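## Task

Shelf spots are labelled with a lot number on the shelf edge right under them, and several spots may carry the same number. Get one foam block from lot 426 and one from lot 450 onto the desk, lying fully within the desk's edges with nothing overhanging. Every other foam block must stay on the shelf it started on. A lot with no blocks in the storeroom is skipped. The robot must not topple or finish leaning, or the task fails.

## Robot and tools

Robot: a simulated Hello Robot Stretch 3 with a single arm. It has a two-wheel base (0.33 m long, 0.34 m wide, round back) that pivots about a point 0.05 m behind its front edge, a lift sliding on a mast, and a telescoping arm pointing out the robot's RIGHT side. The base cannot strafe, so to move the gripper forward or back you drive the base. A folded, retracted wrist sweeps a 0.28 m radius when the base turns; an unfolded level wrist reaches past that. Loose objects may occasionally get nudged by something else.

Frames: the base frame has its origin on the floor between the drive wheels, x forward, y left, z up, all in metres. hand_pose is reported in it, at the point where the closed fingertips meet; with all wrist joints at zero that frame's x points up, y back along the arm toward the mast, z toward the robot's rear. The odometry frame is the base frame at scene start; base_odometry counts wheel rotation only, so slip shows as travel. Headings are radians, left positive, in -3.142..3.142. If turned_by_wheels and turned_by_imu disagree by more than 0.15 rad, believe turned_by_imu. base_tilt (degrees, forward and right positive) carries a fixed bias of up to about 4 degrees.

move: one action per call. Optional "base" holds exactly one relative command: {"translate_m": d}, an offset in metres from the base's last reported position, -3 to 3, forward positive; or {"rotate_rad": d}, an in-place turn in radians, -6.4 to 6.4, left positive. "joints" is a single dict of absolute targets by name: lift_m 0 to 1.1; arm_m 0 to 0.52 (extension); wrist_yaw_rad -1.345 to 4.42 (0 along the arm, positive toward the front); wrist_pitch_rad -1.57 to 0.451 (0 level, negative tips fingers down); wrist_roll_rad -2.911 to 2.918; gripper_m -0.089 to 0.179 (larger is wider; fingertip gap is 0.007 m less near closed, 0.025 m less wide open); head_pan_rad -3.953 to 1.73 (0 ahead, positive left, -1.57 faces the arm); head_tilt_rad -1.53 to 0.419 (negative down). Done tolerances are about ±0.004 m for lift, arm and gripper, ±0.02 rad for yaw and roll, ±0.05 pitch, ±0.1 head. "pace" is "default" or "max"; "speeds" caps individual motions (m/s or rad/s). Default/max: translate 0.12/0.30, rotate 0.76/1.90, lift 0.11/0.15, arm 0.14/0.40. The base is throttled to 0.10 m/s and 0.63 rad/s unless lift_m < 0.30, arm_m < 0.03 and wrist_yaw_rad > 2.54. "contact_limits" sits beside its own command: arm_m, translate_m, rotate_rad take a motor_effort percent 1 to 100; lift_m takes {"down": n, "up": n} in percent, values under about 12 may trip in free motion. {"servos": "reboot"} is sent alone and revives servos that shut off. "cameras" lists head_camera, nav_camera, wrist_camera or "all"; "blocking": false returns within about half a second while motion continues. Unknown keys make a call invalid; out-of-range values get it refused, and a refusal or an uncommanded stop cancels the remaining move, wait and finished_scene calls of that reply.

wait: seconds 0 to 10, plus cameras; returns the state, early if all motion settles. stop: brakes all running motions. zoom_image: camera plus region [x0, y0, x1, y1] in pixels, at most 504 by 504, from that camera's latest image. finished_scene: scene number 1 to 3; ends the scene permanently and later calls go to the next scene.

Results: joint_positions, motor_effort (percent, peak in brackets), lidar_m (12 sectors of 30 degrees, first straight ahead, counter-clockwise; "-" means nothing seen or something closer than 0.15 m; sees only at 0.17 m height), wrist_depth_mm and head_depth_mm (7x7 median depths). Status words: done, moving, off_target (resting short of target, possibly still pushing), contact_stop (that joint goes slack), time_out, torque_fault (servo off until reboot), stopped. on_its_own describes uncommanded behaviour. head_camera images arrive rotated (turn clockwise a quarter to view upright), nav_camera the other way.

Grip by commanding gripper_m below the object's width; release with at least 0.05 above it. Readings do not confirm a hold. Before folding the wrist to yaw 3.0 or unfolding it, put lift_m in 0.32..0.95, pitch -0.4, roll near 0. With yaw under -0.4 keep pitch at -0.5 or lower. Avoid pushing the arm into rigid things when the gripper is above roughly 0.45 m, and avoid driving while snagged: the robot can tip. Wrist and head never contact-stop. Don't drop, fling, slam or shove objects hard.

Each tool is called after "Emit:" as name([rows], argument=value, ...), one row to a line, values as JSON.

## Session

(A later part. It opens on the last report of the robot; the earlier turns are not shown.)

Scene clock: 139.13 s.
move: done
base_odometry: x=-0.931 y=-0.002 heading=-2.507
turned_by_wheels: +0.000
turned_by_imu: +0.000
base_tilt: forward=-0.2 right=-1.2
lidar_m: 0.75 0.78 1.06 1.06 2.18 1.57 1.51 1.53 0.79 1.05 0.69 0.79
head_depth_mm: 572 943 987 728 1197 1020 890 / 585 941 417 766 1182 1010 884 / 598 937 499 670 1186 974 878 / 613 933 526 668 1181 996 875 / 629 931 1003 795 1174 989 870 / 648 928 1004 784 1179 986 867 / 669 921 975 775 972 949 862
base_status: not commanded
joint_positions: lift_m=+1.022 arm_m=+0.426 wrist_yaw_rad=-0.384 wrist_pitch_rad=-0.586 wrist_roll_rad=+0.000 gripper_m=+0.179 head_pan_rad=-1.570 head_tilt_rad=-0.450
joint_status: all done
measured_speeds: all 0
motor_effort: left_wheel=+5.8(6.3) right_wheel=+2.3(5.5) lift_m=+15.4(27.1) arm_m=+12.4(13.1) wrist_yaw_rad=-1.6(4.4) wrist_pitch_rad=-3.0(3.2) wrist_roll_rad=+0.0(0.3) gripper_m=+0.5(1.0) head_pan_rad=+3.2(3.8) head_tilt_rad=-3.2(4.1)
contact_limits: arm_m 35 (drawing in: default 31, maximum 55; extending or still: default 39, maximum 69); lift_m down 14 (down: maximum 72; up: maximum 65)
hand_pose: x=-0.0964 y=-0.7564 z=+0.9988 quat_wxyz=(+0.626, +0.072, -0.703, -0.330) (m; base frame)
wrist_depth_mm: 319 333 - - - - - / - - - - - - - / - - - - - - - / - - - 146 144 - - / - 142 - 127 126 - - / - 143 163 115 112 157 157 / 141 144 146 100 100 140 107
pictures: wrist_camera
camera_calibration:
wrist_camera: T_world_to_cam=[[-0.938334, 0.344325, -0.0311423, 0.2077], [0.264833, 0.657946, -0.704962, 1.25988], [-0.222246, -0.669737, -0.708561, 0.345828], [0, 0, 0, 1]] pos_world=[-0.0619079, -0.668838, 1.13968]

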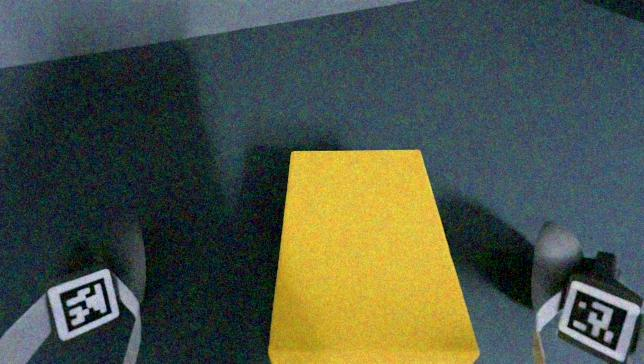

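Emit:
move(joints={"lift_m":1.03})

Emit:
move(joints={"gripper_m":0.03}, cameras=["wrist_camera"])

Emit:
move(joints={"lift_m":1.08}, speeds={"lift_m":0.05}, cameras=["wrist_camera"])

Scene clock: 146.00 s.
move: done
base_odometry: x=-0.931 y=-0.002 heading=-2.507
turned_by_wheels: +0.000
turned_by_imu: +0.000
base_tilt: forward=-0.4 right=-1.2
lidar_m: 0.75 0.78 1.06 1.06 2.18 1.58 1.51 1.52 0.79 1.05 0.69 0.79
head_depth_mm: 577 935 981 775 1185 1015 891 / 587 938 404 766 1192 1008 884 / 602 935 489 682 1184 967 880 / 618 930 515 668 1181 996 877 / 635 929 1004 796 1174 990 871 / 651 924 1002 785 1172 987 867 / 674 913 975 776 977 946 862
base_status: not commanded
joint_positions: lift_m=+1.030 arm_m=+0.426 wrist_yaw_rad=-0.384 wrist_pitch_rad=-0.604 wrist_roll_rad=+0.000 gripper_m=+0.179 head_pan_rad=-1.570 head_tilt_rad=-0.450
joint_status: all done
measured_speeds: all 0
motor_effort: left_wheel=+5.5(5.9) right_wheel=+2.3(2.9) lift_m=+28.0(28.8) arm_m=+11.6(12.5) wrist_yaw_rad=-1.7(2.3) wrist_pitch_rad=+0.2(2.9) wrist_roll_rad=+0.0(0.3) gripper_m=+0.4(0.9) head_pan_rad=+3.1(3.6) head_tilt_rad=-3.0(4.0)
contact_limits: arm_m 35 (drawing in: default 31, maximum 55; extending or still: default 39, maximum 69)
hand_pose: x=-0.0954 y=-0.7538 z=+1.0034 quat_wxyz=(+0.623, +0.078, -0.702, -0.335) (m; base frame)
wrist_depth_mm: 320 332 - - - - - / - - - - - - - / - - - - - - - / - - - 149 148 - - / - 142 - 133 130 - - / - 141 166 116 115 162 161 / 144 147 149 104 104 146 107
camera_calibration:
head_camera: T_world_to_cam=[[-0.0466254, 0.3868, -0.920984, 1.21423], [0.997505, -0.030905, -0.063479, 0.0761496], [-0.0530167, -0.921646, -0.384394, 0.456206], [0, 0, 0, 1]] pos_world=[0.00484087, -0.0468501, 1.29848]
nav_camera: T_world_to_cam=[[0.0173816, -0.411044, 0.91145, -1.14317], [-0.99979, -0.0170788, 0.011364, 0.0415193], [0.0108954, -0.911455, -0.411255, 0.488387], [0, 0, 0, 1]] pos_world=[0.0560594, -0.0240405, 1.24232]
wrist_camera: T_world_to_cam=[[-0.938129, 0.344828, -0.0317402, 0.208976], [0.269368, 0.669079, -0.692657, 1.25758], [-0.217611, -0.658351, -0.720568, 0.372179], [0, 0, 0, 1]] pos_world=[-0.0617168, -0.66846, 1.14589]

Scene clock: 148.03 s.
move: done
base_odometry: x=-0.931 y=-0.002 heading=-2.507
turned_by_wheels: +0.000
turned_by_imu: +0.000
base_tilt: forward=-0.3 right=-1.4
lidar_m: 0.75 0.78 1.06 1.06 2.18 1.58 1.51 1.51 0.79 1.05 0.69 0.78
head_depth_mm: 575 940 979 773 1192 1013 891 / 589 937 403 772 1194 1007 886 / 602 931 490 707 1182 965 880 / 615 928 515 702 1179 999 876 / 631 935 999 796 1178 989 870 / 652 926 1006 785 1171 984 864 / 671 916 978 775 975 948 860
base_status: not commanded
joint_positions: lift_m=+1.030 arm_m=+0.426 wrist_yaw_rad=-0.384 wrist_pitch_rad=-0.581 wrist_roll_rad=+0.000 gripper_m=+0.031 head_pan_rad=-1.570 head_tilt_rad=-0.450
joint_status: all done
measured_speeds: all 0
motor_effort: left_wheel=+5.5(5.9) right_wheel=+2.0(3.2) lift_m=+19.2(27.2) arm_m=+11.9(12.6) wrist_yaw_rad=-1.7(3.1) wrist_pitch_rad=-4.0(4.2) wrist_roll_rad=-0.2(0.3) gripper_m=-20.7(90.8) head_pan_rad=+2.4(3.7) head_tilt_rad=-2.8(3.6)
contact_limits: arm_m 35 (drawing in: default 31, maximum 55; extending or still: default 39, maximum 69)
hand_pose: x=-0.0968 y=-0.7573 z=+1.0080 quat_wxyz=(+0.627, +0.070, -0.703, -0.328) (m; base frame)
wrist_depth_mm: 317 334 - - - - - / - - - - - - - / - - - - - - - / - - - 157 156 - - / - - 150 138 140 - - / - - 128 121 123 164 167 / 156 148 148 108 112 124 151
pictures: wrist_camera
camera_calibration:
wrist_camera: T_world_to_cam=[[-0.938402, 0.344159, -0.0309181, 0.207632], [0.263237, 0.654048, -0.709174, 1.26821], [-0.223846, -0.673629, -0.704355, 0.344396], [0, 0, 0, 1]] pos_world=[-0.0619047, -0.668931, 1.14838]

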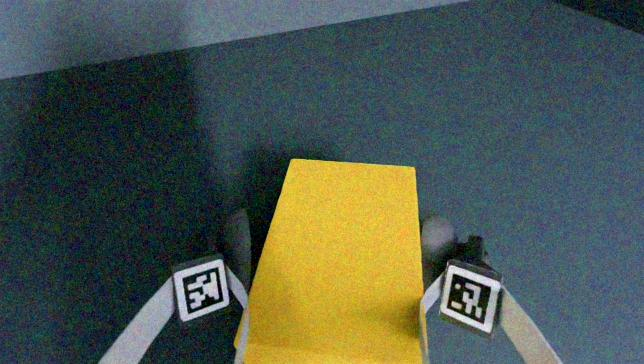

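Scene clock: 149.57 s.
move: done
base_odometry: x=-0.931 y=-0.002 heading=-2.507
turned_by_wheels: +0.000
turned_by_imu: +0.000
base_tilt: forward=-0.3 right=-1.1
lidar_m: 0.75 0.78 1.06 1.06 2.18 1.58 1.51 1.52 0.79 1.05 0.68 0.79
head_depth_mm: 576 926 1028 832 1181 1014 888 / 588 908 1016 821 1184 1009 884 / 603 907 480 706 1185 972 878 / 617 922 515 754 1179 993 871 / 634 931 1004 796 1180 990 870 / 653 927 997 783 1170 984 868 / 674 913 977 776 968 947 863
base_status: not commanded
joint_positions: lift_m=+1.080 arm_m=+0.426 wrist_yaw_rad=-0.384 wrist_pitch_rad=-0.611 wrist_roll_rad=+0.001 gripper_m=+0.031 head_pan_rad=-1.570 head_tilt_rad=-0.450
joint_status: all done
measured_speeds: all 0
motor_effort: left_wheel=+4.4(5.4) right_wheel=+2.9(3.0) lift_m=+29.2(31.8) arm_m=+9.2(12.0) wrist_yaw_rad=-0.8(2.8) wrist_pitch_rad=+1.6(4.2) wrist_roll_rad=-0.3(0.8) gripper_m=-17.8(21.2) head_pan_rad=+3.3(3.6) head_tilt_rad=-2.4(3.9)
contact_limits: arm_m 35 (drawing in: default 31, maximum 55; extending or still: default 39, maximum 69)
hand_pose: x=-0.0950 y=-0.7526 z=+1.0519 quat_wxyz=(+0.621, +0.080, -0.703, -0.338) (m; base frame)
wrist_depth_mm: 320 335 - - - - - / - - - - - - - / - - - - - - - / - - - 154 150 - - / - - 148 138 140 - - / - - 129 123 125 - - / - - 114 112 111 106 -
pictures: wrist_camera
camera_calibration:
wrist_camera: T_world_to_cam=[[-0.937594, 0.346175, -0.0328563, 0.212641], [0.272685, 0.673326, -0.687223, 1.28812], [-0.215776, -0.653296, -0.725703, 0.417365], [0, 0, 0, 1]] pos_world=[-0.0618215, -0.66827, 1.19509]

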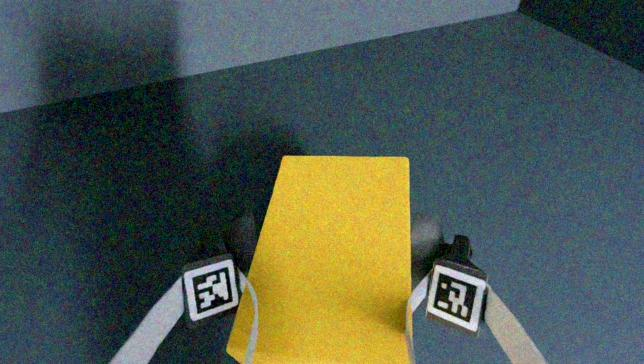

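Emit:
move(joints={"arm_m":0.0})

Emit:
move(joints={"wrist_yaw_rad":0.0,"lift_m":0.9,"head_pan_rad":0.2,"head_tilt_rad":-0.5}, cameras=["head_camera","nav_camera","wrist_camera"])

Scene clock: 163.17 s.
move: done
base_odometry: x=-0.931 y=-0.002 heading=-2.507
turned_by_wheels: +0.000
turned_by_imu: +0.000
base_tilt: forward=-0.4 right=-1.1
lidar_m: 0.75 0.78 1.06 1.06 2.18 1.57 1.51 1.52 0.79 1.05 0.68 0.78
head_depth_mm: 575 937 - - - - - / 588 940 - - - - - / 601 939 - - - - - / 617 930 1008 804 1179 - - / 634 930 1009 797 1172 992 1169 / 650 928 1000 786 1170 982 865 / 673 916 978 775 976 948 862
base_status: not commanded
joint_positions: lift_m=+1.080 arm_m=+0.001 wrist_yaw_rad=-0.384 wrist_pitch_rad=-0.612 wrist_roll_rad=+0.001 gripper_m=+0.031 head_pan_rad=-1.570 head_tilt_rad=-0.450
joint_status: all done
measured_speeds: all 0
motor_effort: left_wheel=+4.4(5.2) right_wheel=+2.4(3.2) lift_m=+25.8(29.8) arm_m=-12.9(14.2) wrist_yaw_rad=-1.2(2.6) wrist_pitch_rad=+1.8(1.9) wrist_roll_rad=-0.3(0.7) gripper_m=-17.7(18.1) head_pan_rad=+3.0(3.8) head_tilt_rad=-2.5(3.7)
hand_pose: x=-0.0950 y=-0.3271 z=+1.0518 quat_wxyz=(+0.621, +0.080, -0.702, -0.338) (m; base frame)
wrist_depth_mm: - - - - - - - / - - 397 - - - - / - - - - - - - / - - - 154 153 - - / - - 148 138 144 - - / - - 129 123 125 - - / - - 114 112 125 - -
camera_calibration:
head_camera: T_world_to_cam=[[-0.0466254, 0.3868, -0.920984, 1.21423], [0.997505, -0.030905, -0.063479, 0.0761496], [-0.0530167, -0.921646, -0.384394, 0.456206], [0, 0, 0, 1]] pos_world=[0.00484087, -0.0468501, 1.29848]
nav_camera: T_world_to_cam=[[0.0173816, -0.411044, 0.91145, -1.14317], [-0.99979, -0.0170788, 0.011364, 0.0415193], [0.0108954, -0.911455, -0.411255, 0.488387], [0, 0, 0, 1]] pos_world=[0.0560594, -0.0240405, 1.24232]
wrist_camera: T_world_to_cam=[[-0.937586, 0.346197, -0.0328766, 0.0654053], [0.272873, 0.673795, -0.686689, 1.0011], [-0.215578, -0.6528, -0.726208, 0.695939], [0, 0, 0, 1]] pos_world=[-0.0618219, -0.242871, 1.19499]

Scene clock: 165.63 s.
move: done
base_odometry: x=-0.931 y=-0.002 heading=-2.507
turned_by_wheels: +0.000
turned_by_imu: +0.000
base_tilt: forward=-0.3 right=-1.2
lidar_m: 0.75 0.78 1.06 1.06 2.18 1.57 1.51 1.52 0.79 1.05 0.68 0.78
head_depth_mm: 581 624 675 733 807 899 1004 / 589 636 691 753 831 923 1043 / 603 650 705 769 849 952 1077 / 610 661 720 786 872 977 1109 / 623 674 736 809 899 1010 1151 / 635 688 751 830 923 1039 1180 / 646 703 768 850 950 1065 1207
base_status: not commanded
joint_positions: lift_m=+0.900 arm_m=+0.001 wrist_yaw_rad=-0.003 wrist_pitch_rad=-0.612 wrist_roll_rad=+0.001 gripper_m=+0.031 head_pan_rad=+0.207 head_tilt_rad=-0.500
joint_status: all done
measured_speeds: all 0
motor_effort: left_wheel=+4.6(5.1) right_wheel=+2.7(3.2) lift_m=+24.2(26.2) arm_m=-10.6(12.8) wrist_yaw_rad=+2.3(5.0) wrist_pitch_rad=+1.8(1.9) wrist_roll_rad=-0.4(0.7) gripper_m=-17.6(18.2) head_pan_rad=-2.5(4.7) head_tilt_rad=-4.6(7.6)
hand_pose: x=-0.0221 y=-0.3414 z=+0.8717 quat_wxyz=(+0.674, +0.212, -0.674, -0.215) (m; base frame)
wrist_depth_mm: 402 - - - - - - / - - - - - - - / - - - - - - - / - - - 154 150 - 642 / - - 148 138 140 - - / - - 129 123 125 971 - / - 949 114 112 113 121 928
pictures: head_camera (sideways), nav_camera (sideways), wrist_camera
camera_calibration:
head_camera: T_world_to_cam=[[-0.413546, -0.134028, -0.900565, 1.18987], [-0.176931, 0.98208, -0.064912, 0.0852009], [0.893127, 0.132494, -0.429849, 0.50956], [0, 0, 0, 1]] pos_world=[0.0520364, 0.00828798, 1.29612]
nav_camera: T_world_to_cam=[[0.442789, 0.110247, 0.889822, -1.11755], [0.22167, -0.975065, 0.0105018, 0.0351639], [0.868792, 0.192597, -0.456187, 0.541677], [0, 0, 0, 1]] pos_world=[0.0164386, 0.0531679, 1.24116]
wrist_camera: T_world_to_cam=[[-0.999079, -0.0274882, -0.0329562, 0.00388911], [0.00263826, 0.727145, -0.686479, 0.879257], [0.042834, -0.685934, -0.726402, 0.566178], [0, 0, 0, 1]] pos_world=[-0.0226858, -0.25088, 1.01499]

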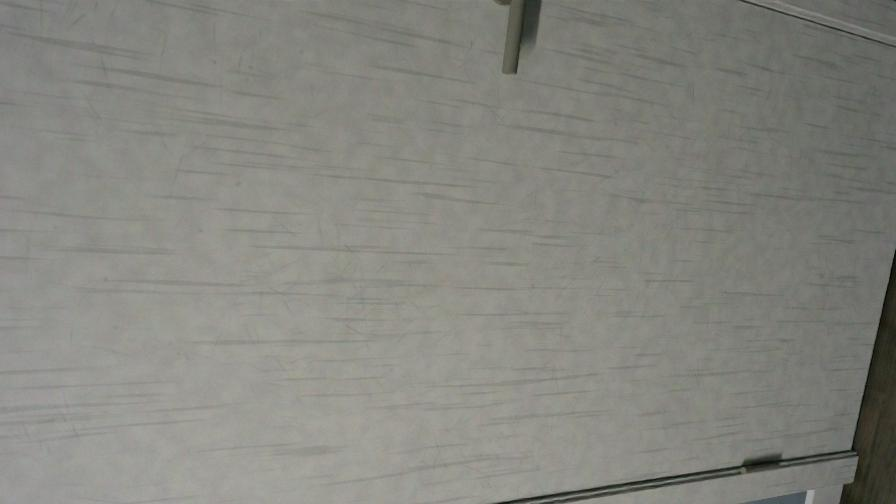

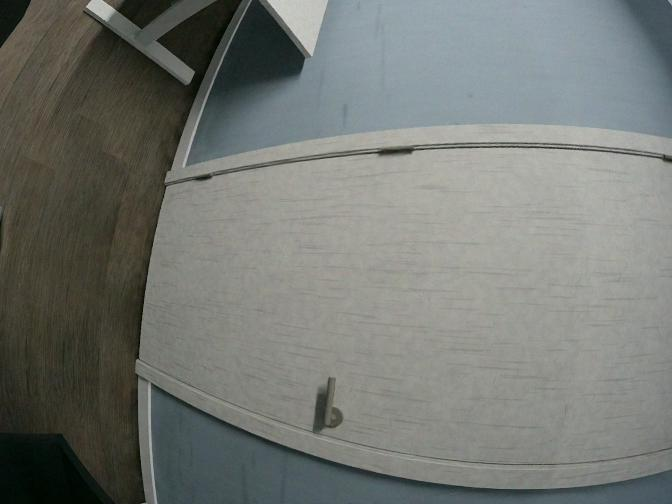

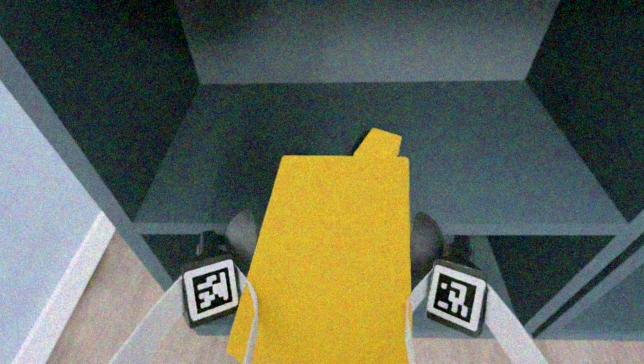

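Emit:
move(base={"translate_m":-0.43})

Emit:
move(base={"rotate_rad":1.571}, joints={"head_pan_rad":-1.2,"head_tilt_rad":-0.5})

Emit:
move(base={"translate_m":0.8}, joints={"lift_m":0.9}, cameras=["head_camera","nav_camera","wrist_camera"])

Scene clock: 186.33 s.
move: done
base_odometry: x=-0.584 y=+0.252 heading=-2.507
turned_by_wheels: +0.000
turned_by_imu: +0.000
base_tilt: forward=-0.4 right=-1.2
lidar_m: 1.18 1.22 1.24 3.63 1.57 1.13 1.09 1.12 0.64 0.62 1.08 0.97
head_depth_mm: 934 1001 1085 1175 1290 1456 1331 / 948 1023 1105 1210 1332 1470 1320 / 962 1040 1129 1233 1362 1492 1306 / 978 1059 1157 1258 1411 1512 1302 / 998 1079 1178 1292 1433 1541 1302 / 1011 1099 1197 1316 1470 1552 1289 / 1049 1141 1247 1382 1536 1578 1291
base_status: done
joint_positions: lift_m=+0.900 arm_m=+0.001 wrist_yaw_rad=-0.003 wrist_pitch_rad=-0.612 wrist_roll_rad=+0.001 gripper_m=+0.031 head_pan_rad=+0.200 head_tilt_rad=-0.500
joint_status: not commanded
measured_speeds: all 0
motor_effort: left_wheel=-7.0(11.5) right_wheel=-4.3(10.9) lift_m=+28.9(30.2) arm_m=-4.4(8.7) wrist_yaw_rad=+1.2(3.3) wrist_pitch_rad=+1.9(2.0) wrist_roll_rad=-0.2(0.7) gripper_m=-18.2(18.2) head_pan_rad=-3.2(3.7) head_tilt_rad=-4.6(5.4)
hand_pose: x=-0.0221 y=-0.3414 z=+0.8717 quat_wxyz=(+0.674, +0.212, -0.674, -0.214) (m; base frame)
wrist_depth_mm: - - - - - - - / - - - - - - - / - - - - - - - / - - - 154 150 - - / - - 149 138 140 - - / - - 129 123 125 - - / 979 938 114 112 125 912 922
camera_calibration:
head_camera: T_world_to_cam=[[-0.414626, -0.131235, -0.900479, 1.18975], [-0.170274, 0.983257, -0.0648961, 0.0851274], [0.893919, 0.126421, -0.43003, 0.50984], [0, 0, 0, 1]] pos_world=[0.0520402, 0.00798018, 1.29611]
nav_camera: T_world_to_cam=[[0.443646, 0.10728, 0.889758, -1.11749], [0.215021, -0.976553, 0.0105326, 0.0351928], [0.870025, 0.186644, -0.456311, 0.541793], [0, 0, 0, 1]] pos_world=[0.0168304, 0.05313, 1.24116]
wrist_camera: T_world_to_cam=[[-0.999075, -0.0276294, -0.032959, 0.00385655], [0.0025376, 0.727142, -0.686482, 0.879258], [0.0429329, -0.685931, -0.726399, 0.566178], [0, 0, 0, 1]] pos_world=[-0.0226859, -0.25088, 1.01499]

Scene clock: 189.93 s.
move: done
base_odometry: x=-0.584 y=+0.252 heading=-0.937
turned_by_wheels: +1.571
turned_by_imu: +1.545
base_tilt: forward=-0.4 right=-1.2
lidar_m: 3.64 1.59 1.14 1.08 1.12 0.64 0.62 1.09 0.97 1.18 1.22 1.24
head_depth_mm: 935 1002 1078 1175 1271 1402 1441 / 969 1036 1118 1216 1333 1473 433 / 995 1075 1162 1266 1396 1514 1307 / 1033 1113 1210 1325 1461 1552 1302 / 1068 1156 1263 1390 1539 1590 1299 / 1122 1219 1334 1464 1640 1588 1298 / 1166 1270 1390 1518 1735 1568 1287
base_status: done
joint_positions: lift_m=+0.900 arm_m=+0.001 wrist_yaw_rad=-0.003 wrist_pitch_rad=-0.612 wrist_roll_rad=+0.001 gripper_m=+0.031 head_pan_rad=-1.201 head_tilt_rad=-0.500
joint_status: all done
measured_speeds: all 0
motor_effort: left_wheel=-7.9(13.0) right_wheel=+9.4(11.8) lift_m=+28.7(29.8) arm_m=-9.9(10.3) wrist_yaw_rad=+1.1(3.1) wrist_pitch_rad=+1.8(2.0) wrist_roll_rad=-0.3(0.7) gripper_m=-17.0(18.1) head_pan_rad=+3.2(4.9) head_tilt_rad=-3.8(6.6)
hand_pose: x=-0.0221 y=-0.3414 z=+0.8717 quat_wxyz=(+0.674, +0.212, -0.674, -0.214) (m; base frame)
wrist_depth_mm: - - - - 911 - - / - - - - - - - / - - - - - - - / - - - 154 - - - / - - 150 138 144 - - / - - 129 123 125 - - / - 939 114 112 125 926 -
camera_calibration:
head_camera: T_world_to_cam=[[-0.199467, 0.386473, -0.900473, 1.18847], [0.940309, 0.334075, -0.0649104, 0.0783696], [0.275739, -0.85967, -0.430041, 0.513548], [0, 0, 0, 1]] pos_world=[0.0217631, -0.0440088, 1.29611]
nav_camera: T_world_to_cam=[[0.180723, -0.419115, 0.889765, -1.11592], [-0.926124, -0.377074, 0.0104911, 0.0421861], [0.33111, -0.825929, -0.456298, 0.545015], [0, 0, 0, 1]] pos_world=[0.0602823, -0.00164859, 1.24116]
wrist_camera: T_world_to_cam=[[-0.999071, -0.0278426, -0.0328926, 0.00373573], [0.00233714, 0.727137, -0.686489, 0.879258], [0.0430311, -0.685928, -0.726396, 0.566178], [0, 0, 0, 1]] pos_world=[-0.0226859, -0.25088, 1.01499]

Scene clock: 199.07 s.
move: done
base_odometry: x=-0.110 y=-0.392 heading=-0.937
turned_by_wheels: +0.000
turned_by_imu: +0.000
base_tilt: forward=-0.4 right=-1.0
lidar_m: 2.86 1.62 1.16 1.11 1.14 1.53 1.41 1.58 1.21 1.17 0.73 0.93
head_depth_mm: 932 995 1075 1164 1274 1396 1432 / 961 1032 1113 1209 1326 1459 434 / 990 1066 1154 1230 983 1473 1315 / 1022 1105 1200 1265 935 717 617 / 1058 1148 1251 1311 922 715 596 / 1099 1194 1307 1302 915 711 613 / 1141 1249 1361 1283 912 705 1198
base_status: done
joint_positions: lift_m=+0.900 arm_m=+0.001 wrist_yaw_rad=-0.003 wrist_pitch_rad=-0.612 wrist_roll_rad=+0.001 gripper_m=+0.031 head_pan_rad=-1.200 head_tilt_rad=-0.500
joint_status: all done
measured_speeds: all 0
motor_effort: left_wheel=+5.4(9.1) right_wheel=+4.3(14.9) lift_m=+27.0(29.1) arm_m=-9.9(12.8) wrist_yaw_rad=+1.5(3.7) wrist_pitch_rad=+1.8(1.9) wrist_roll_rad=-0.3(0.7) gripper_m=-17.6(18.3) head_pan_rad=+3.4(4.1) head_tilt_rad=-3.0(4.6)
hand_pose: x=-0.0221 y=-0.3414 z=+0.8717 quat_wxyz=(+0.674, +0.212, -0.674, -0.214) (m; base frame)
wrist_depth_mm: - - - - - - - / - - - - - - - / - - - - - - - / - - - 154 - - - / - - 148 138 144 - - / - - 129 123 125 - - / - 949 114 112 125 914 941
pictures: head_camera (sideways), nav_camera (sideways), wrist_camera
camera_calibration:
head_camera: T_world_to_cam=[[-0.199844, 0.386312, -0.900458, 1.18845], [0.940015, 0.334892, -0.0649494, 0.0784615], [0.276465, -0.859425, -0.430065, 0.513575], [0, 0, 0, 1]] pos_world=[0.0217638, -0.044008, 1.29611]
nav_camera: T_world_to_cam=[[0.18114, -0.41895, 0.889758, -1.1159], [-0.925791, -0.377888, 0.0105446, 0.0421405], [0.331811, -0.82564, -0.456311, 0.54507], [0, 0, 0, 1]] pos_world=[0.0602871, -0.0015488, 1.24116]
wrist_camera: T_world_to_cam=[[-0.999071, -0.0278426, -0.0328926, 0.00373573], [0.00233714, 0.727137, -0.686489, 0.879258], [0.0430311, -0.685928, -0.726396, 0.566178], [0, 0, 0, 1]] pos_world=[-0.0226859, -0.25088, 1.01499]

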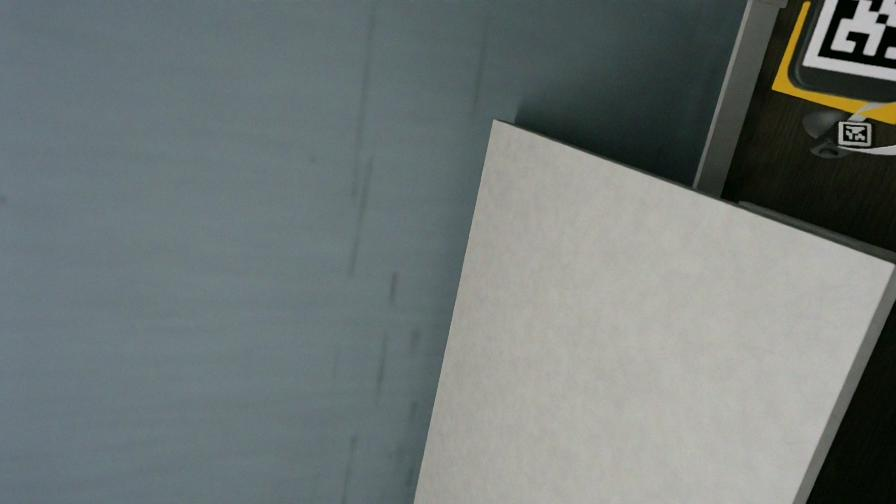

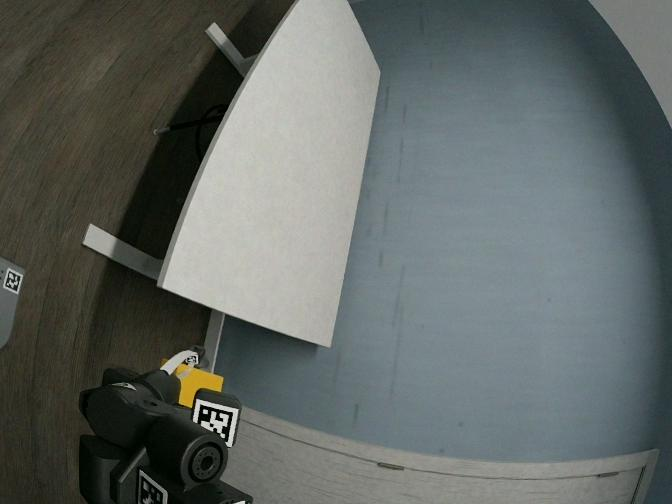

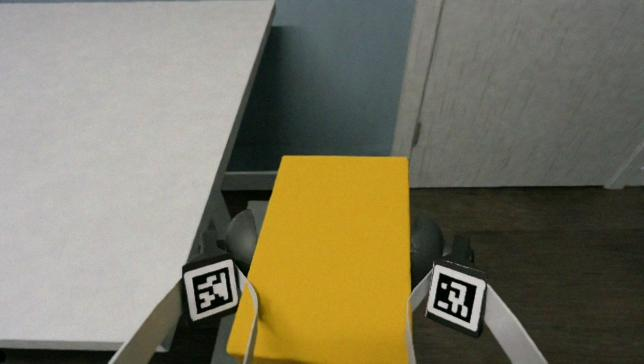

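Emit:
move(base={"translate_m":0.45}, joints={"head_pan_rad":-1.57}, cameras=["wrist_camera","head_camera"])

Scene clock: 249.43 s.
move: done
base_odometry: x=+0.156 y=-0.755 heading=-0.937
turned_by_wheels: +0.000
turned_by_imu: +0.000
base_tilt: forward=-0.3 right=-1.2
lidar_m: 2.42 1.64 1.17 1.12 1.16 1.55 1.85 1.67 0.71 0.70 0.60 1.23
head_depth_mm: 966 1047 1140 1256 1375 732 - / 965 1048 1139 1234 951 731 642 / 961 1039 1130 1210 948 725 410 / 958 1035 1130 1202 933 719 282 / 955 1028 1120 1201 925 718 554 / 949 1022 1114 1189 922 711 582 / 944 1020 1111 1186 912 710 578
base_status: done
joint_positions: lift_m=+0.900 arm_m=+0.001 wrist_yaw_rad=-0.003 wrist_pitch_rad=-0.612 wrist_roll_rad=+0.001 gripper_m=+0.031 head_pan_rad=-1.570 head_tilt_rad=-0.500
joint_status: all done
measured_speeds: all 0
motor_effort: left_wheel=+1.5(10.8) right_wheel=+8.5(13.8) lift_m=+25.6(27.6) arm_m=-8.6(10.4) wrist_yaw_rad=+0.4(3.6) wrist_pitch_rad=+1.8(1.9) wrist_roll_rad=-0.3(0.7) gripper_m=-17.5(18.3) head_pan_rad=+3.3(5.3) head_tilt_rad=-2.4(3.7)
hand_pose: x=-0.0221 y=-0.3414 z=+0.8717 quat_wxyz=(+0.674, +0.212, -0.674, -0.214) (m; base frame)
wrist_depth_mm: - - - - - - - / - - - - - - - / - - - - - - - / - - - 154 150 - - / - - 148 138 140 - - / - - 129 123 125 - - / - 94 114 111 111 106 -
pictures: head_camera (sideways), wrist_camera
camera_calibration:
head_camera: T_world_to_cam=[[-0.0465687, 0.432401, -0.900478, 1.18752], [0.997507, -0.0277135, -0.0648944, 0.0779887], [-0.0530158, -0.901255, -0.430033, 0.515583], [0, 0, 0, 1]] pos_world=[0.00484105, -0.0466523, 1.29611]
wrist_camera: T_world_to_cam=[[-0.999071, -0.0278426, -0.0328926, 0.00373573], [0.00233714, 0.727137, -0.686489, 0.879258], [0.0430311, -0.685928, -0.726396, 0.566178], [0, 0, 0, 1]] pos_world=[-0.0226859, -0.25088, 1.01499]

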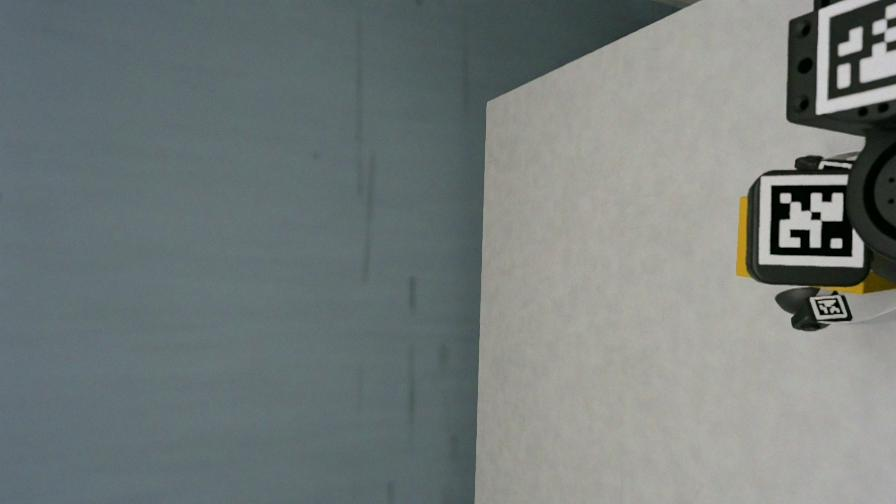

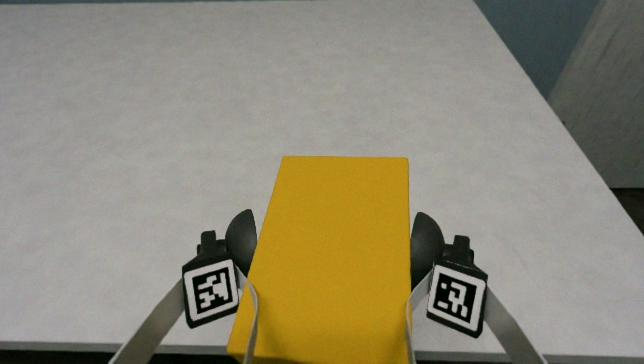

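Emit:
move(joints={"arm_m":0.26})

Emit:
move(joints={"lift_m":0.755}, speeds={"lift_m":0.03}, contact_limits={"lift_m":{"down":13}}, cameras=["wrist_camera","head_camera"])

Scene clock: 257.90 s.
move: done
base_odometry: x=+0.156 y=-0.755 heading=-0.937
turned_by_wheels: +0.000
turned_by_imu: +0.000
base_tilt: forward=-0.4 right=-1.1
lidar_m: 2.42 1.64 1.17 1.12 1.15 1.55 1.85 1.68 0.71 0.70 0.60 1.24
head_depth_mm: 971 1046 1135 1260 330 - 594 / 963 1047 1139 1198 359 706 592 / 961 1033 1134 423 394 724 588 / 954 1035 1130 1202 412 699 586 / 954 1034 1119 1196 925 715 583 / 948 1024 1120 1189 922 711 579 / 943 1019 1112 1195 913 708 578
base_status: not commanded
joint_positions: lift_m=+0.900 arm_m=+0.260 wrist_yaw_rad=-0.003 wrist_pitch_rad=-0.612 wrist_roll_rad=+0.001 gripper_m=+0.031 head_pan_rad=-1.570 head_tilt_rad=-0.500
joint_status: all done
measured_speeds: all 0
motor_effort: left_wheel=+1.7(2.3) right_wheel=+8.6(9.5) lift_m=+25.2(26.2) arm_m=+12.1(15.1) wrist_yaw_rad=+1.0(3.1) wrist_pitch_rad=+1.8(2.0) wrist_roll_rad=-0.4(0.6) gripper_m=-17.9(18.0) head_pan_rad=+3.5(4.1) head_tilt_rad=-2.1(2.8)
hand_pose: x=-0.0221 y=-0.6008 z=+0.8717 quat_wxyz=(+0.674, +0.212, -0.674, -0.214) (m; base frame)
wrist_depth_mm: - - - - - - - / - - - - - - - / - - - - - - - / - - - 154 150 - - / - - 147 138 139 - - / - - 129 123 125 - - / - - 114 111 111 105 -
camera_calibration:
head_camera: T_world_to_cam=[[-0.0466566, 0.432398, -0.900475, 1.18752], [0.997509, -0.0275842, -0.0649298, 0.0780406], [-0.0529144, -0.901261, -0.430034, 0.515584], [0, 0, 0, 1]] pos_world=[0.00484107, -0.0466522, 1.29611]
nav_camera: T_world_to_cam=[[0.0173981, -0.456099, 0.889759, -1.11488], [-0.999789, -0.0176331, 0.0105107, 0.042632], [0.0108953, -0.889754, -0.45631, 0.547064], [0, 0, 0, 1]] pos_world=[0.0560594, -0.0209898, 1.24116]
wrist_camera: T_world_to_cam=[[-0.999071, -0.027838, -0.0329002, -0.00347653], [0.00233656, 0.727283, -0.686333, 1.06779], [0.0430339, -0.685772, -0.726543, 0.388476], [0, 0, 0, 1]] pos_world=[-0.0226859, -0.51028, 1.01499]

Scene clock: 263.17 s.
move: done
base_odometry: x=+0.156 y=-0.755 heading=-0.937
turned_by_wheels: +0.000
turned_by_imu: -0.002
base_tilt: forward=-0.5 right=-1.5
lidar_m: 2.43 1.64 1.18 1.12 1.15 1.54 1.85 1.68 0.71 0.70 0.60 1.23
head_depth_mm: 975 1056 1150 1260 1375 740 553 / 969 1050 1146 1241 951 407 335 / 963 1043 1136 1235 944 452 575 / 963 1043 1131 1208 941 472 573 / 958 1032 1131 1205 932 716 586 / 955 1033 1116 1196 928 717 583 / 948 1026 1116 1193 921 711 582
base_status: not commanded
joint_positions: lift_m=+0.755 arm_m=+0.260 wrist_yaw_rad=-0.001 wrist_pitch_rad=-0.567 wrist_roll_rad=+0.007 gripper_m=+0.031 head_pan_rad=-1.570 head_tilt_rad=-0.500
joint_status: all done
measured_speeds: all 0
motor_effort: left_wheel=-0.8(2.3) right_wheel=+4.8(9.6) lift_m=+11.8(26.6) arm_m=+7.9(12.7) wrist_yaw_rad=+0.3(3.1) wrist_pitch_rad=-6.5(6.7) wrist_roll_rad=-2.1(2.4) gripper_m=-17.2(18.1) head_pan_rad=+3.1(3.8) head_tilt_rad=-0.7(2.4)
contact_limits: lift_m down 13 (down: maximum 72; up: maximum 65)
hand_pose: x=-0.0217 y=-0.6081 z=+0.7357 quat_wxyz=(+0.677, +0.197, -0.681, -0.199) (m; base frame)
wrist_depth_mm: - - - - - - - / - - - - - - - / - - - - - - - / - - - 160 159 - - / - - 151 140 145 - - / - - 129 123 125 - - / - - 115 110 111 106 -
pictures: head_camera (sideways), wrist_camera
camera_calibration:
head_camera: T_world_to_cam=[[-0.0466566, 0.432398, -0.900475, 1.18752], [0.997509, -0.0275842, -0.0649298, 0.0780406], [-0.0529144, -0.901261, -0.430034, 0.515584], [0, 0, 0, 1]] pos_world=[0.00484107, -0.0466522, 1.29611]
wrist_camera: T_world_to_cam=[[-0.998949, -0.0280698, -0.0362308, -0.00542658], [0.00651721, 0.695481, -0.718515, 0.984296], [0.0453664, -0.717996, -0.694567, 0.241496], [0, 0, 0, 1]] pos_world=[-0.0227916, -0.511318, 0.87477]

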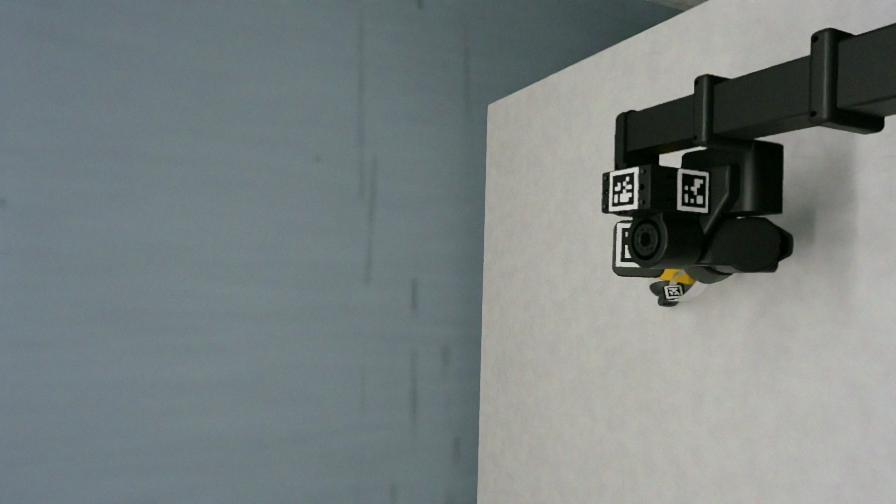

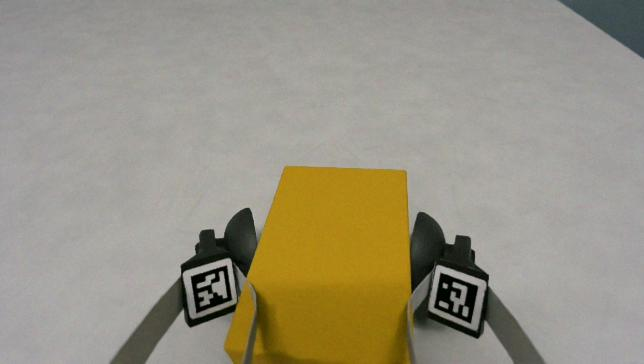

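Pressed slightly; raise a bit, open, retract, fold.

Emit:
move(joints={"lift_m":0.767}, speeds={"lift_m":0.03})

Emit:
move(joints={"gripper_m":0.179})

Emit:
move(joints={"lift_m":0.88}, speeds={"lift_m":0.06}, cameras=["wrist_camera","head_camera"])

Emit:
move(joints={"arm_m":0.0})

Emit:
move(joints={"wrist_pitch_rad":-0.4,"gripper_m":0.06})

Emit:
move(joints={"wrist_yaw_rad":3.0})

Emit:
move(joints={"lift_m":0.29,"head_pan_rad":0.0,"head_tilt_rad":-0.3}, pace="max", cameras=["nav_camera","head_camera"])

Scene clock: 272.90 s.
move: done
base_odometry: x=+0.156 y=-0.755 heading=-0.937
turned_by_wheels: +0.000
turned_by_imu: +0.000
base_tilt: forward=-0.4 right=-1.1
lidar_m: 2.42 1.65 1.17 1.12 1.16 1.54 1.86 1.68 0.71 0.70 0.60 1.23
head_depth_mm: 970 1042 1144 1257 1370 731 351 / 969 1045 1139 1235 949 401 331 / 959 1038 1130 1211 944 446 588 / 958 1030 1123 1202 935 466 584 / 950 1028 1121 1193 927 714 583 / 952 1027 1119 1189 915 709 579 / 946 1022 1105 1188 913 709 578
base_status: not commanded
joint_positions: lift_m=+0.767 arm_m=+0.260 wrist_yaw_rad=-0.001 wrist_pitch_rad=-0.599 wrist_roll_rad=+0.007 gripper_m=+0.031 head_pan_rad=-1.570 head_tilt_rad=-0.500
joint_status: all done
measured_speeds: all 0
motor_effort: left_wheel=-0.5(1.2) right_wheel=+5.1(5.8) lift_m=+28.5(28.9) arm_m=+5.2(6.3) wrist_yaw_rad=-0.2(1.4) wrist_pitch_rad=-0.5(6.4) wrist_roll_rad=-2.2(2.8) gripper_m=-17.3(17.4) head_pan_rad=+2.2(3.1) head_tilt_rad=-1.5(1.6)
hand_pose: x=-0.0217 y=-0.6029 z=+0.7412 quat_wxyz=(+0.673, +0.208, -0.677, -0.210) (m; base frame)
wrist_depth_mm: - - - - - - - / - - - - - - - / - - - - - - - / - - - 157 154 - - / - - 150 140 142 - - / - - 129 124 125 - - / - - 115 111 111 105 -
camera_calibration:
head_camera: T_world_to_cam=[[-0.0466566, 0.432398, -0.900475, 1.18752], [0.997509, -0.0275842, -0.0649298, 0.0780406], [-0.0529144, -0.901261, -0.430034, 0.515584], [0, 0, 0, 1]] pos_world=[0.00484107, -0.0466522, 1.29611]
nav_camera: T_world_to_cam=[[0.0173981, -0.456099, 0.889759, -1.11488], [-0.999789, -0.0176331, 0.0105107, 0.042632], [0.0108953, -0.889754, -0.45631, 0.547064], [0, 0, 0, 1]] pos_world=[0.0560594, -0.0209898, 1.24116]
wrist_camera: T_world_to_cam=[[-0.998945, -0.026955, -0.03719, -0.00368037], [0.00651771, 0.718309, -0.695694, 0.981388], [0.0454663, -0.695202, -0.717375, 0.279741], [0, 0, 0, 1]] pos_world=[-0.0227917, -0.510563, 0.883288]

Scene clock: 274.93 s.
move: done
base_odometry: x=+0.156 y=-0.755 heading=-0.937
turned_by_wheels: +0.000
turned_by_imu: +0.000
base_tilt: forward=-0.3 right=-1.3
lidar_m: 2.43 1.65 1.17 1.12 1.16 1.54 1.85 1.68 0.71 0.70 0.60 1.23
head_depth_mm: 969 1049 1142 1259 1375 734 351 / 967 1046 1131 1235 951 401 331 / 960 1035 1131 1206 937 446 589 / 957 1031 1131 1202 935 466 585 / 953 1028 1125 1191 927 694 583 / 945 1030 1114 1189 920 710 580 / 948 1026 1108 1180 917 707 578
base_status: not commanded
joint_positions: lift_m=+0.767 arm_m=+0.260 wrist_yaw_rad=-0.001 wrist_pitch_rad=-0.609 wrist_roll_rad=+0.006 gripper_m=+0.179 head_pan_rad=-1.570 head_tilt_rad=-0.500
joint_status: all done
measured_speeds: all 0
motor_effort: left_wheel=-0.6(1.1) right_wheel=+4.2(5.7) lift_m=+23.4(28.6) arm_m=+2.7(5.5) wrist_yaw_rad=+0.3(1.4) wrist_pitch_rad=+1.2(1.5) wrist_roll_rad=-1.8(2.4) gripper_m=+0.6(83.1) head_pan_rad=+2.6(3.3) head_tilt_rad=-0.8(1.9)
hand_pose: x=-0.0217 y=-0.6013 z=+0.7393 quat_wxyz=(+0.673, +0.211, -0.676, -0.213) (m; base frame)
wrist_depth_mm: - - - - - - - / - - - - - - - / - - - - - - - / - - - 160 158 - - / - 142 - 139 142 - - / - 126 - 124 123 - - / - - - 112 111 - 105
camera_calibration:
head_camera: T_world_to_cam=[[-0.0466566, 0.432398, -0.900475, 1.18752], [0.997509, -0.0275842, -0.0649298, 0.0780406], [-0.0529144, -0.901261, -0.430034, 0.515584], [0, 0, 0, 1]] pos_world=[0.00484107, -0.0466522, 1.29611]
nav_camera: T_world_to_cam=[[0.0173981, -0.456099, 0.889759, -1.11488], [-0.999789, -0.0176331, 0.0105107, 0.042632], [0.0108953, -0.889754, -0.45631, 0.547064], [0, 0, 0, 1]] pos_world=[0.0560594, -0.0209898, 1.24116]
wrist_camera: T_world_to_cam=[[-0.998956, -0.027248, -0.0366803, -0.00431114], [0.00551718, 0.724946, -0.688784, 0.97783], [0.0453592, -0.688266, -0.724039, 0.288573], [0, 0, 0, 1]] pos_world=[-0.022791, -0.510376, 0.882293]

Scene clock: 277.40 s.
move: done
base_odometry: x=+0.156 y=-0.755 heading=-0.937
turned_by_wheels: +0.000
turned_by_imu: +0.000
base_tilt: forward=-0.3 right=-1.3
lidar_m: 2.42 1.65 1.18 1.12 1.15 1.54 1.85 1.68 0.71 0.70 0.60 1.24
head_depth_mm: 970 1047 1148 1254 1336 - - / 965 1040 1137 1220 356 681 591 / 958 1040 1132 1192 396 701 588 / 957 1034 1123 1204 421 678 587 / 952 1023 1124 1195 929 715 583 / 951 1024 1118 1197 919 710 580 / 948 1024 1110 1185 913 707 577
base_status: not commanded
joint_positions: lift_m=+0.880 arm_m=+0.260 wrist_yaw_rad=-0.001 wrist_pitch_rad=-0.610 wrist_roll_rad=+0.005 gripper_m=+0.179 head_pan_rad=-1.570 head_tilt_rad=-0.500
joint_status: all done
measured_speeds: all 0
motor_effort: left_wheel=-0.2(1.1) right_wheel=+5.4(6.1) lift_m=+29.5(33.0) arm_m=+0.9(3.7) wrist_yaw_rad=-0.5(2.1) wrist_pitch_rad=+1.3(1.4) wrist_roll_rad=-2.0(2.2) gripper_m=+0.3(1.6) head_pan_rad=+2.3(3.2) head_tilt_rad=+0.3(1.4)
hand_pose: x=-0.0217 y=-0.6012 z=+0.8522 quat_wxyz=(+0.673, +0.212, -0.676, -0.213) (m; base frame)
wrist_depth_mm: - - - - - - - / - - - - - - - / - - - - - - - / - - - - - - - / - 143 - - - - - / - 126 - - - - - / - - - - - - 105
pictures: head_camera (sideways), wrist_camera
camera_calibration:
head_camera: T_world_to_cam=[[-0.0466566, 0.432398, -0.900475, 1.18752], [0.997509, -0.0275842, -0.0649298, 0.0780406], [-0.0529144, -0.901261, -0.430034, 0.515584], [0, 0, 0, 1]] pos_world=[0.00484107, -0.0466522, 1.29611]
wrist_camera: T_world_to_cam=[[-0.998961, -0.027219, -0.0365618, -0.000173069], [0.0054183, 0.725528, -0.688172, 1.05528], [0.0452579, -0.687655, -0.724626, 0.371207], [0, 0, 0, 1]] pos_world=[-0.0226908, -0.510377, 0.995193]

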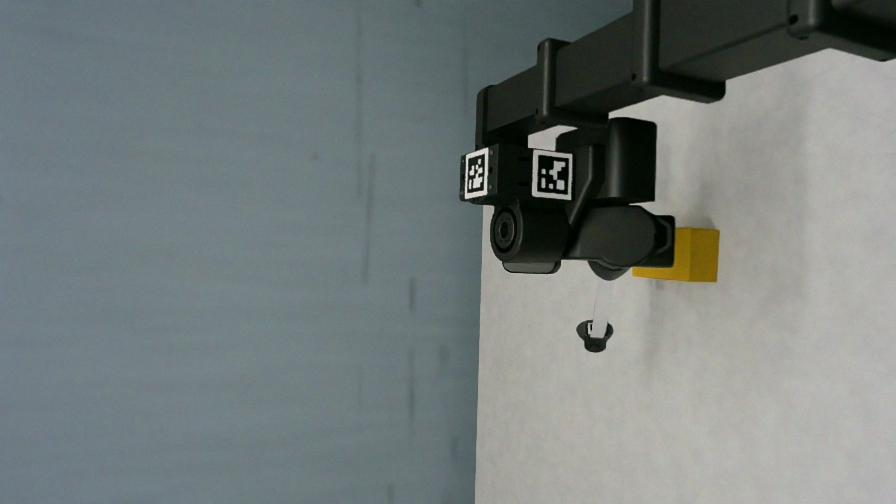

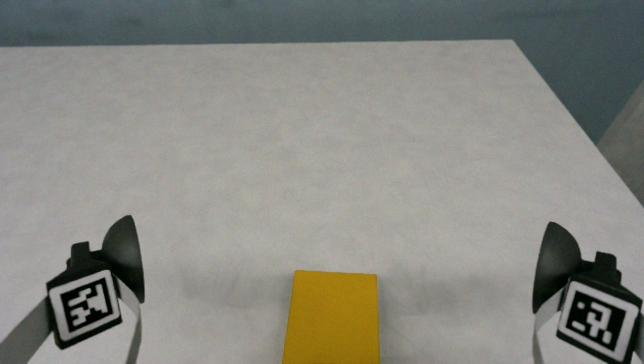

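Scene clock: 280.53 s.
move: done
base_odometry: x=+0.156 y=-0.755 heading=-0.937
turned_by_wheels: +0.000
turned_by_imu: +0.000
base_tilt: forward=-0.4 right=-1.2
lidar_m: 2.42 1.65 1.18 1.12 1.16 1.55 1.85 1.68 0.71 0.70 0.60 1.24
head_depth_mm: 968 1048 1146 1256 1371 732 627 / 965 1042 1139 1233 948 731 623 / 960 1041 1135 1209 939 722 306 / 957 1035 1129 1201 937 691 287 / 951 1030 1121 1201 928 715 582 / 950 1023 1117 1197 921 711 551 / 944 1020 1109 1185 915 706 580
base_status: not commanded
joint_positions: lift_m=+0.880 arm_m=+0.001 wrist_yaw_rad=-0.001 wrist_pitch_rad=-0.610 wrist_roll_rad=+0.005 gripper_m=+0.179 head_pan_rad=-1.570 head_tilt_rad=-0.500
joint_status: all done
measured_speeds: all 0
motor_effort: left_wheel=-0.6(1.2) right_wheel=+5.7(5.9) lift_m=+25.5(29.6) arm_m=-12.6(13.8) wrist_yaw_rad=-0.6(1.5) wrist_pitch_rad=+1.3(1.5) wrist_roll_rad=-1.8(2.2) gripper_m=+0.7(1.5) head_pan_rad=+2.3(3.0) head_tilt_rad=+0.1(1.5)
hand_pose: x=-0.0217 y=-0.3418 z=+0.8522 quat_wxyz=(+0.673, +0.212, -0.676, -0.213) (m; base frame)
wrist_depth_mm: - - - - - - - / - - - - - - - / - - - 389 - - - / - - - - - - - / - 143 - - - - - / - 126 - - - - - / 949 904 - - - - 105
camera_calibration:
head_camera: T_world_to_cam=[[-0.0466566, 0.432398, -0.900475, 1.18752], [0.997509, -0.0275842, -0.0649298, 0.0780406], [-0.0529144, -0.901261, -0.430034, 0.515584], [0, 0, 0, 1]] pos_world=[0.00484107, -0.0466522, 1.29611]
nav_camera: T_world_to_cam=[[0.0173981, -0.456099, 0.889759, -1.11488], [-0.999789, -0.0176331, 0.0105107, 0.042632], [0.0108953, -0.889754, -0.45631, 0.547064], [0, 0, 0, 1]] pos_world=[0.0560594, -0.0209898, 1.24116]
wrist_camera: T_world_to_cam=[[-0.998961, -0.0272856, -0.0364962, 0.0068056], [0.00531852, 0.725622, -0.688073, 0.867001], [0.045257, -0.687552, -0.724723, 0.549707], [0, 0, 0, 1]] pos_world=[-0.0226907, -0.250977, 0.995193]

Scene clock: 282.27 s.
move: done
base_odometry: x=+0.156 y=-0.755 heading=-0.937
turned_by_wheels: +0.000
turned_by_imu: +0.000
base_tilt: forward=-0.3 right=-1.3
lidar_m: 2.42 1.65 1.18 1.12 1.16 1.54 1.85 1.68 0.71 0.70 0.60 1.24
head_depth_mm: 966 1049 1142 1257 1369 732 629 / 963 1044 1139 1239 951 726 624 / 964 1040 1129 1213 938 722 545 / 961 1032 1125 1200 932 693 281 / 957 1030 1121 1194 927 714 568 / 951 1024 1113 1191 920 711 579 / 945 1022 1108 1182 912 709 577
base_status: not commanded
joint_positions: lift_m=+0.880 arm_m=+0.001 wrist_yaw_rad=-0.001 wrist_pitch_rad=-0.422 wrist_roll_rad=+0.005 gripper_m=+0.060 head_pan_rad=-1.570 head_tilt_rad=-0.500
joint_status: all done
measured_speeds: all 0
motor_effort: left_wheel=-0.6(1.1) right_wheel=+5.2(5.9) lift_m=+27.2(27.2) arm_m=-11.5(12.7) wrist_yaw_rad=-0.7(1.2) wrist_pitch_rad=+3.5(4.2) wrist_roll_rad=-1.8(2.1) gripper_m=+0.1(82.8) head_pan_rad=+1.8(2.6) head_tilt_rad=+0.0(0.9)
hand_pose: x=-0.0217 y=-0.3694 z=+0.8918 quat_wxyz=(+0.690, +0.148, -0.693, -0.149) (m; base frame)
wrist_depth_mm: - - - - - - - / - - - - - - - / - - - - - - - / - - - - - - - / - - 153 - 148 - - / - - 128 - 125 - - / - - - - - - -
camera_calibration:
head_camera: T_world_to_cam=[[-0.0466566, 0.432398, -0.900475, 1.18752], [0.997509, -0.0275842, -0.0649298, 0.0780406], [-0.0529144, -0.901261, -0.430034, 0.515584], [0, 0, 0, 1]] pos_world=[0.00484107, -0.0466522, 1.29611]
nav_camera: T_world_to_cam=[[0.0173981, -0.456099, 0.889759, -1.11488], [-0.999789, -0.0176331, 0.0105107, 0.042632], [0.0108953, -0.889754, -0.45631, 0.547064], [0, 0, 0, 1]] pos_world=[0.0560594, -0.0209898, 1.24116]
wrist_camera: T_world_to_cam=[[-0.998957, -0.0337695, -0.030725, -0.0000278889], [0.00521689, 0.584139, -0.811637, 0.972267], [0.0453563, -0.810951, -0.583354, 0.387834], [0, 0, 0, 1]] pos_world=[-0.0226908, -0.253426, 1.01537]

Scene clock: 284.77 s.
move: done
base_odometry: x=+0.156 y=-0.755 heading=-0.937
turned_by_wheels: +0.000
turned_by_imu: +0.000
base_tilt: forward=-0.4 right=-1.2
lidar_m: 2.42 1.65 1.18 1.12 1.15 1.54 1.86 1.69 0.71 0.70 0.60 1.24
head_depth_mm: 971 1055 1141 1259 1367 732 627 / 968 1044 1133 1236 951 727 623 / 959 1037 1130 1216 940 724 589 / 956 1033 1126 1208 932 692 586 / 955 1029 1120 1200 926 715 599 / 952 1028 1115 1195 923 711 583 / 945 1020 1114 1189 914 709 579
base_status: not commanded
joint_positions: lift_m=+0.880 arm_m=+0.001 wrist_yaw_rad=+2.997 wrist_pitch_rad=-0.422 wrist_roll_rad=+0.005 gripper_m=+0.060 head_pan_rad=-1.570 head_tilt_rad=-0.500
joint_status: all done
measured_speeds: all 0
motor_effort: left_wheel=-0.9(1.1) right_wheel=+5.2(5.9) lift_m=+29.2(29.6) arm_m=-10.8(12.2) wrist_yaw_rad=+2.4(6.2) wrist_pitch_rad=+3.6(3.7) wrist_roll_rad=-1.8(2.2) gripper_m=+0.3(0.7) head_pan_rad=+1.8(2.6) head_tilt_rad=+0.1(0.8)
hand_pose: x=+0.0110 y=+0.0761 z=+0.8919 quat_wxyz=(+0.198, +0.702, +0.097, +0.677) (m; base frame)
wrist_depth_mm: - 137 - - - - - / - 148 - - - - - / - 162 - - - - - / - 184 - - - - - / - - 198 - - - - / - - 129 - 125 - - / - - 272 - - - -
camera_calibration:
head_camera: T_world_to_cam=[[-0.0466566, 0.432398, -0.900475, 1.18752], [0.997509, -0.0275842, -0.0649298, 0.0780406], [-0.0529144, -0.901261, -0.430034, 0.515584], [0, 0, 0, 1]] pos_world=[0.00484107, -0.0466522, 1.29611]
nav_camera: T_world_to_cam=[[0.0173981, -0.456099, 0.889759, -1.11488], [-0.999789, -0.0176331, 0.0105107, 0.042632], [0.0108953, -0.889754, -0.45631, 0.547064], [0, 0, 0, 1]] pos_world=[0.0560594, -0.0209898, 1.24116]
wrist_camera: T_world_to_cam=[[0.993464, -0.109938, -0.0307024, 0.0314829], [-0.0889441, -0.577019, -0.811873, 0.801491], [0.0715399, 0.809298, -0.583026, 0.623806], [0, 0, 0, 1]] pos_world=[-0.0046162, -0.0389081, 1.01537]

Scene clock: 289.50 s.
move: done
base_odometry: x=+0.156 y=-0.755 heading=-0.937
turned_by_wheels: +0.000
turned_by_imu: +0.000
base_tilt: forward=-0.4 right=-1.3
lidar_m: 2.42 1.65 1.18 1.12 1.15 1.54 1.85 1.68 0.71 0.70 0.60 1.24
head_depth_mm: 2131 2232 2330 2471 2562 1018 1561 / 2118 2259 2333 2450 2551 2032 1548 / 2108 2208 2314 2443 2540 2025 1541 / 2106 2208 2289 2418 2498 2020 1529 / 2104 2202 2300 2388 2505 1997 1528 / 2093 2175 2279 2397 2500 1966 1535 / 2074 2200 2292 2384 2482 1975 1516
base_status: not commanded
joint_positions: lift_m=+0.290 arm_m=+0.001 wrist_yaw_rad=+2.997 wrist_pitch_rad=-0.420 wrist_roll_rad=+0.005 gripper_m=+0.060 head_pan_rad=+0.000 head_tilt_rad=-0.299
joint_status: all done
measured_speeds: all 0
motor_effort: left_wheel=-0.7(1.1) right_wheel=+4.7(6.2) lift_m=+26.4(28.5) arm_m=-9.3(11.5) wrist_yaw_rad=+2.1(3.4) wrist_pitch_rad=+3.2(3.5) wrist_roll_rad=-1.7(2.2) gripper_m=+0.1(0.9) head_pan_rad=-3.6(6.5) head_tilt_rad=+0.8(8.9)
hand_pose: x=+0.0110 y=+0.0763 z=+0.3023 quat_wxyz=(+0.197, +0.702, +0.097, +0.677) (m; base frame)
wrist_depth_mm: - 137 - - - - - / - 148 - - - - - / 961 162 871 917 909 887 868 / 746 186 669 737 727 694 705 / 610 589 195 596 159 581 589 / 522 522 128 512 126 506 499 / 461 98 266 279 434 432 436
pictures: head_camera (sideways), nav_camera (sideways)
camera_calibration:
head_camera: T_world_to_cam=[[-0.24338, -0.0463522, -0.968823, 1.27795], [0.040785, 0.997485, -0.0579691, 0.0748968], [0.969073, -0.0536219, -0.240877, 0.263187], [0, 0, 0, 1]] pos_world=[0.0529251, -0.00136002, 1.30585]
nav_camera: T_world_to_cam=[[0.268768, 0.0170893, 0.963053, -1.2121], [0.0145135, -0.999801, 0.013691, 0.0322106], [0.963096, 0.0102975, -0.268963, 0.297368], [0, 0, 0, 1]] pos_world=[0.0389128, 0.0498559, 1.24686]

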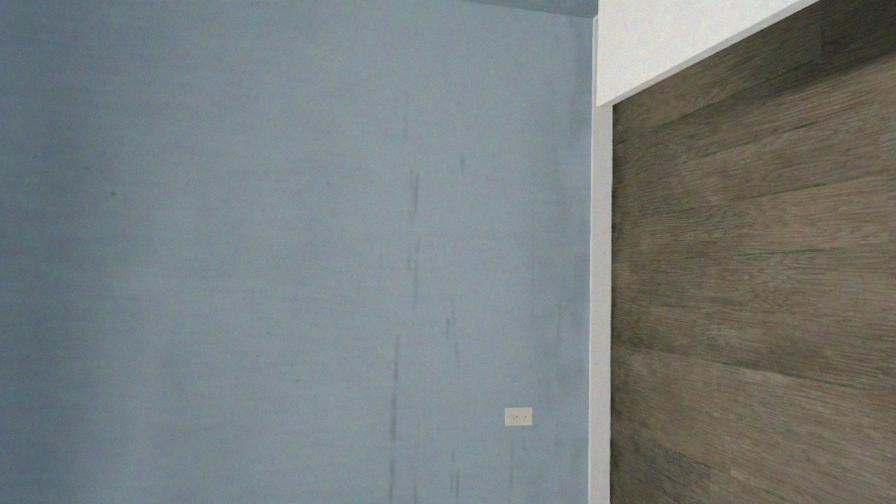

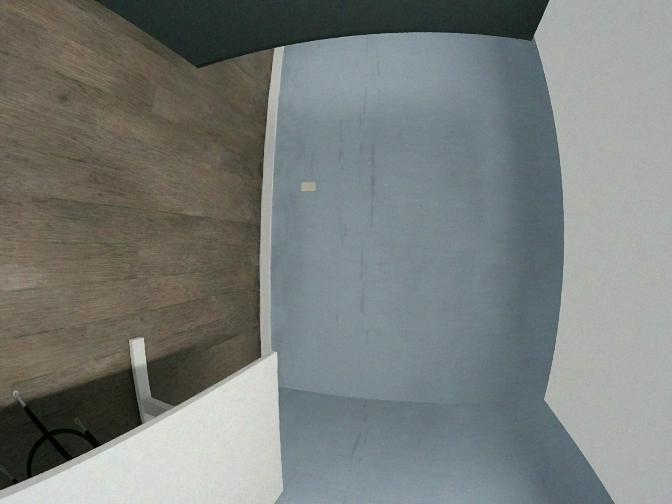

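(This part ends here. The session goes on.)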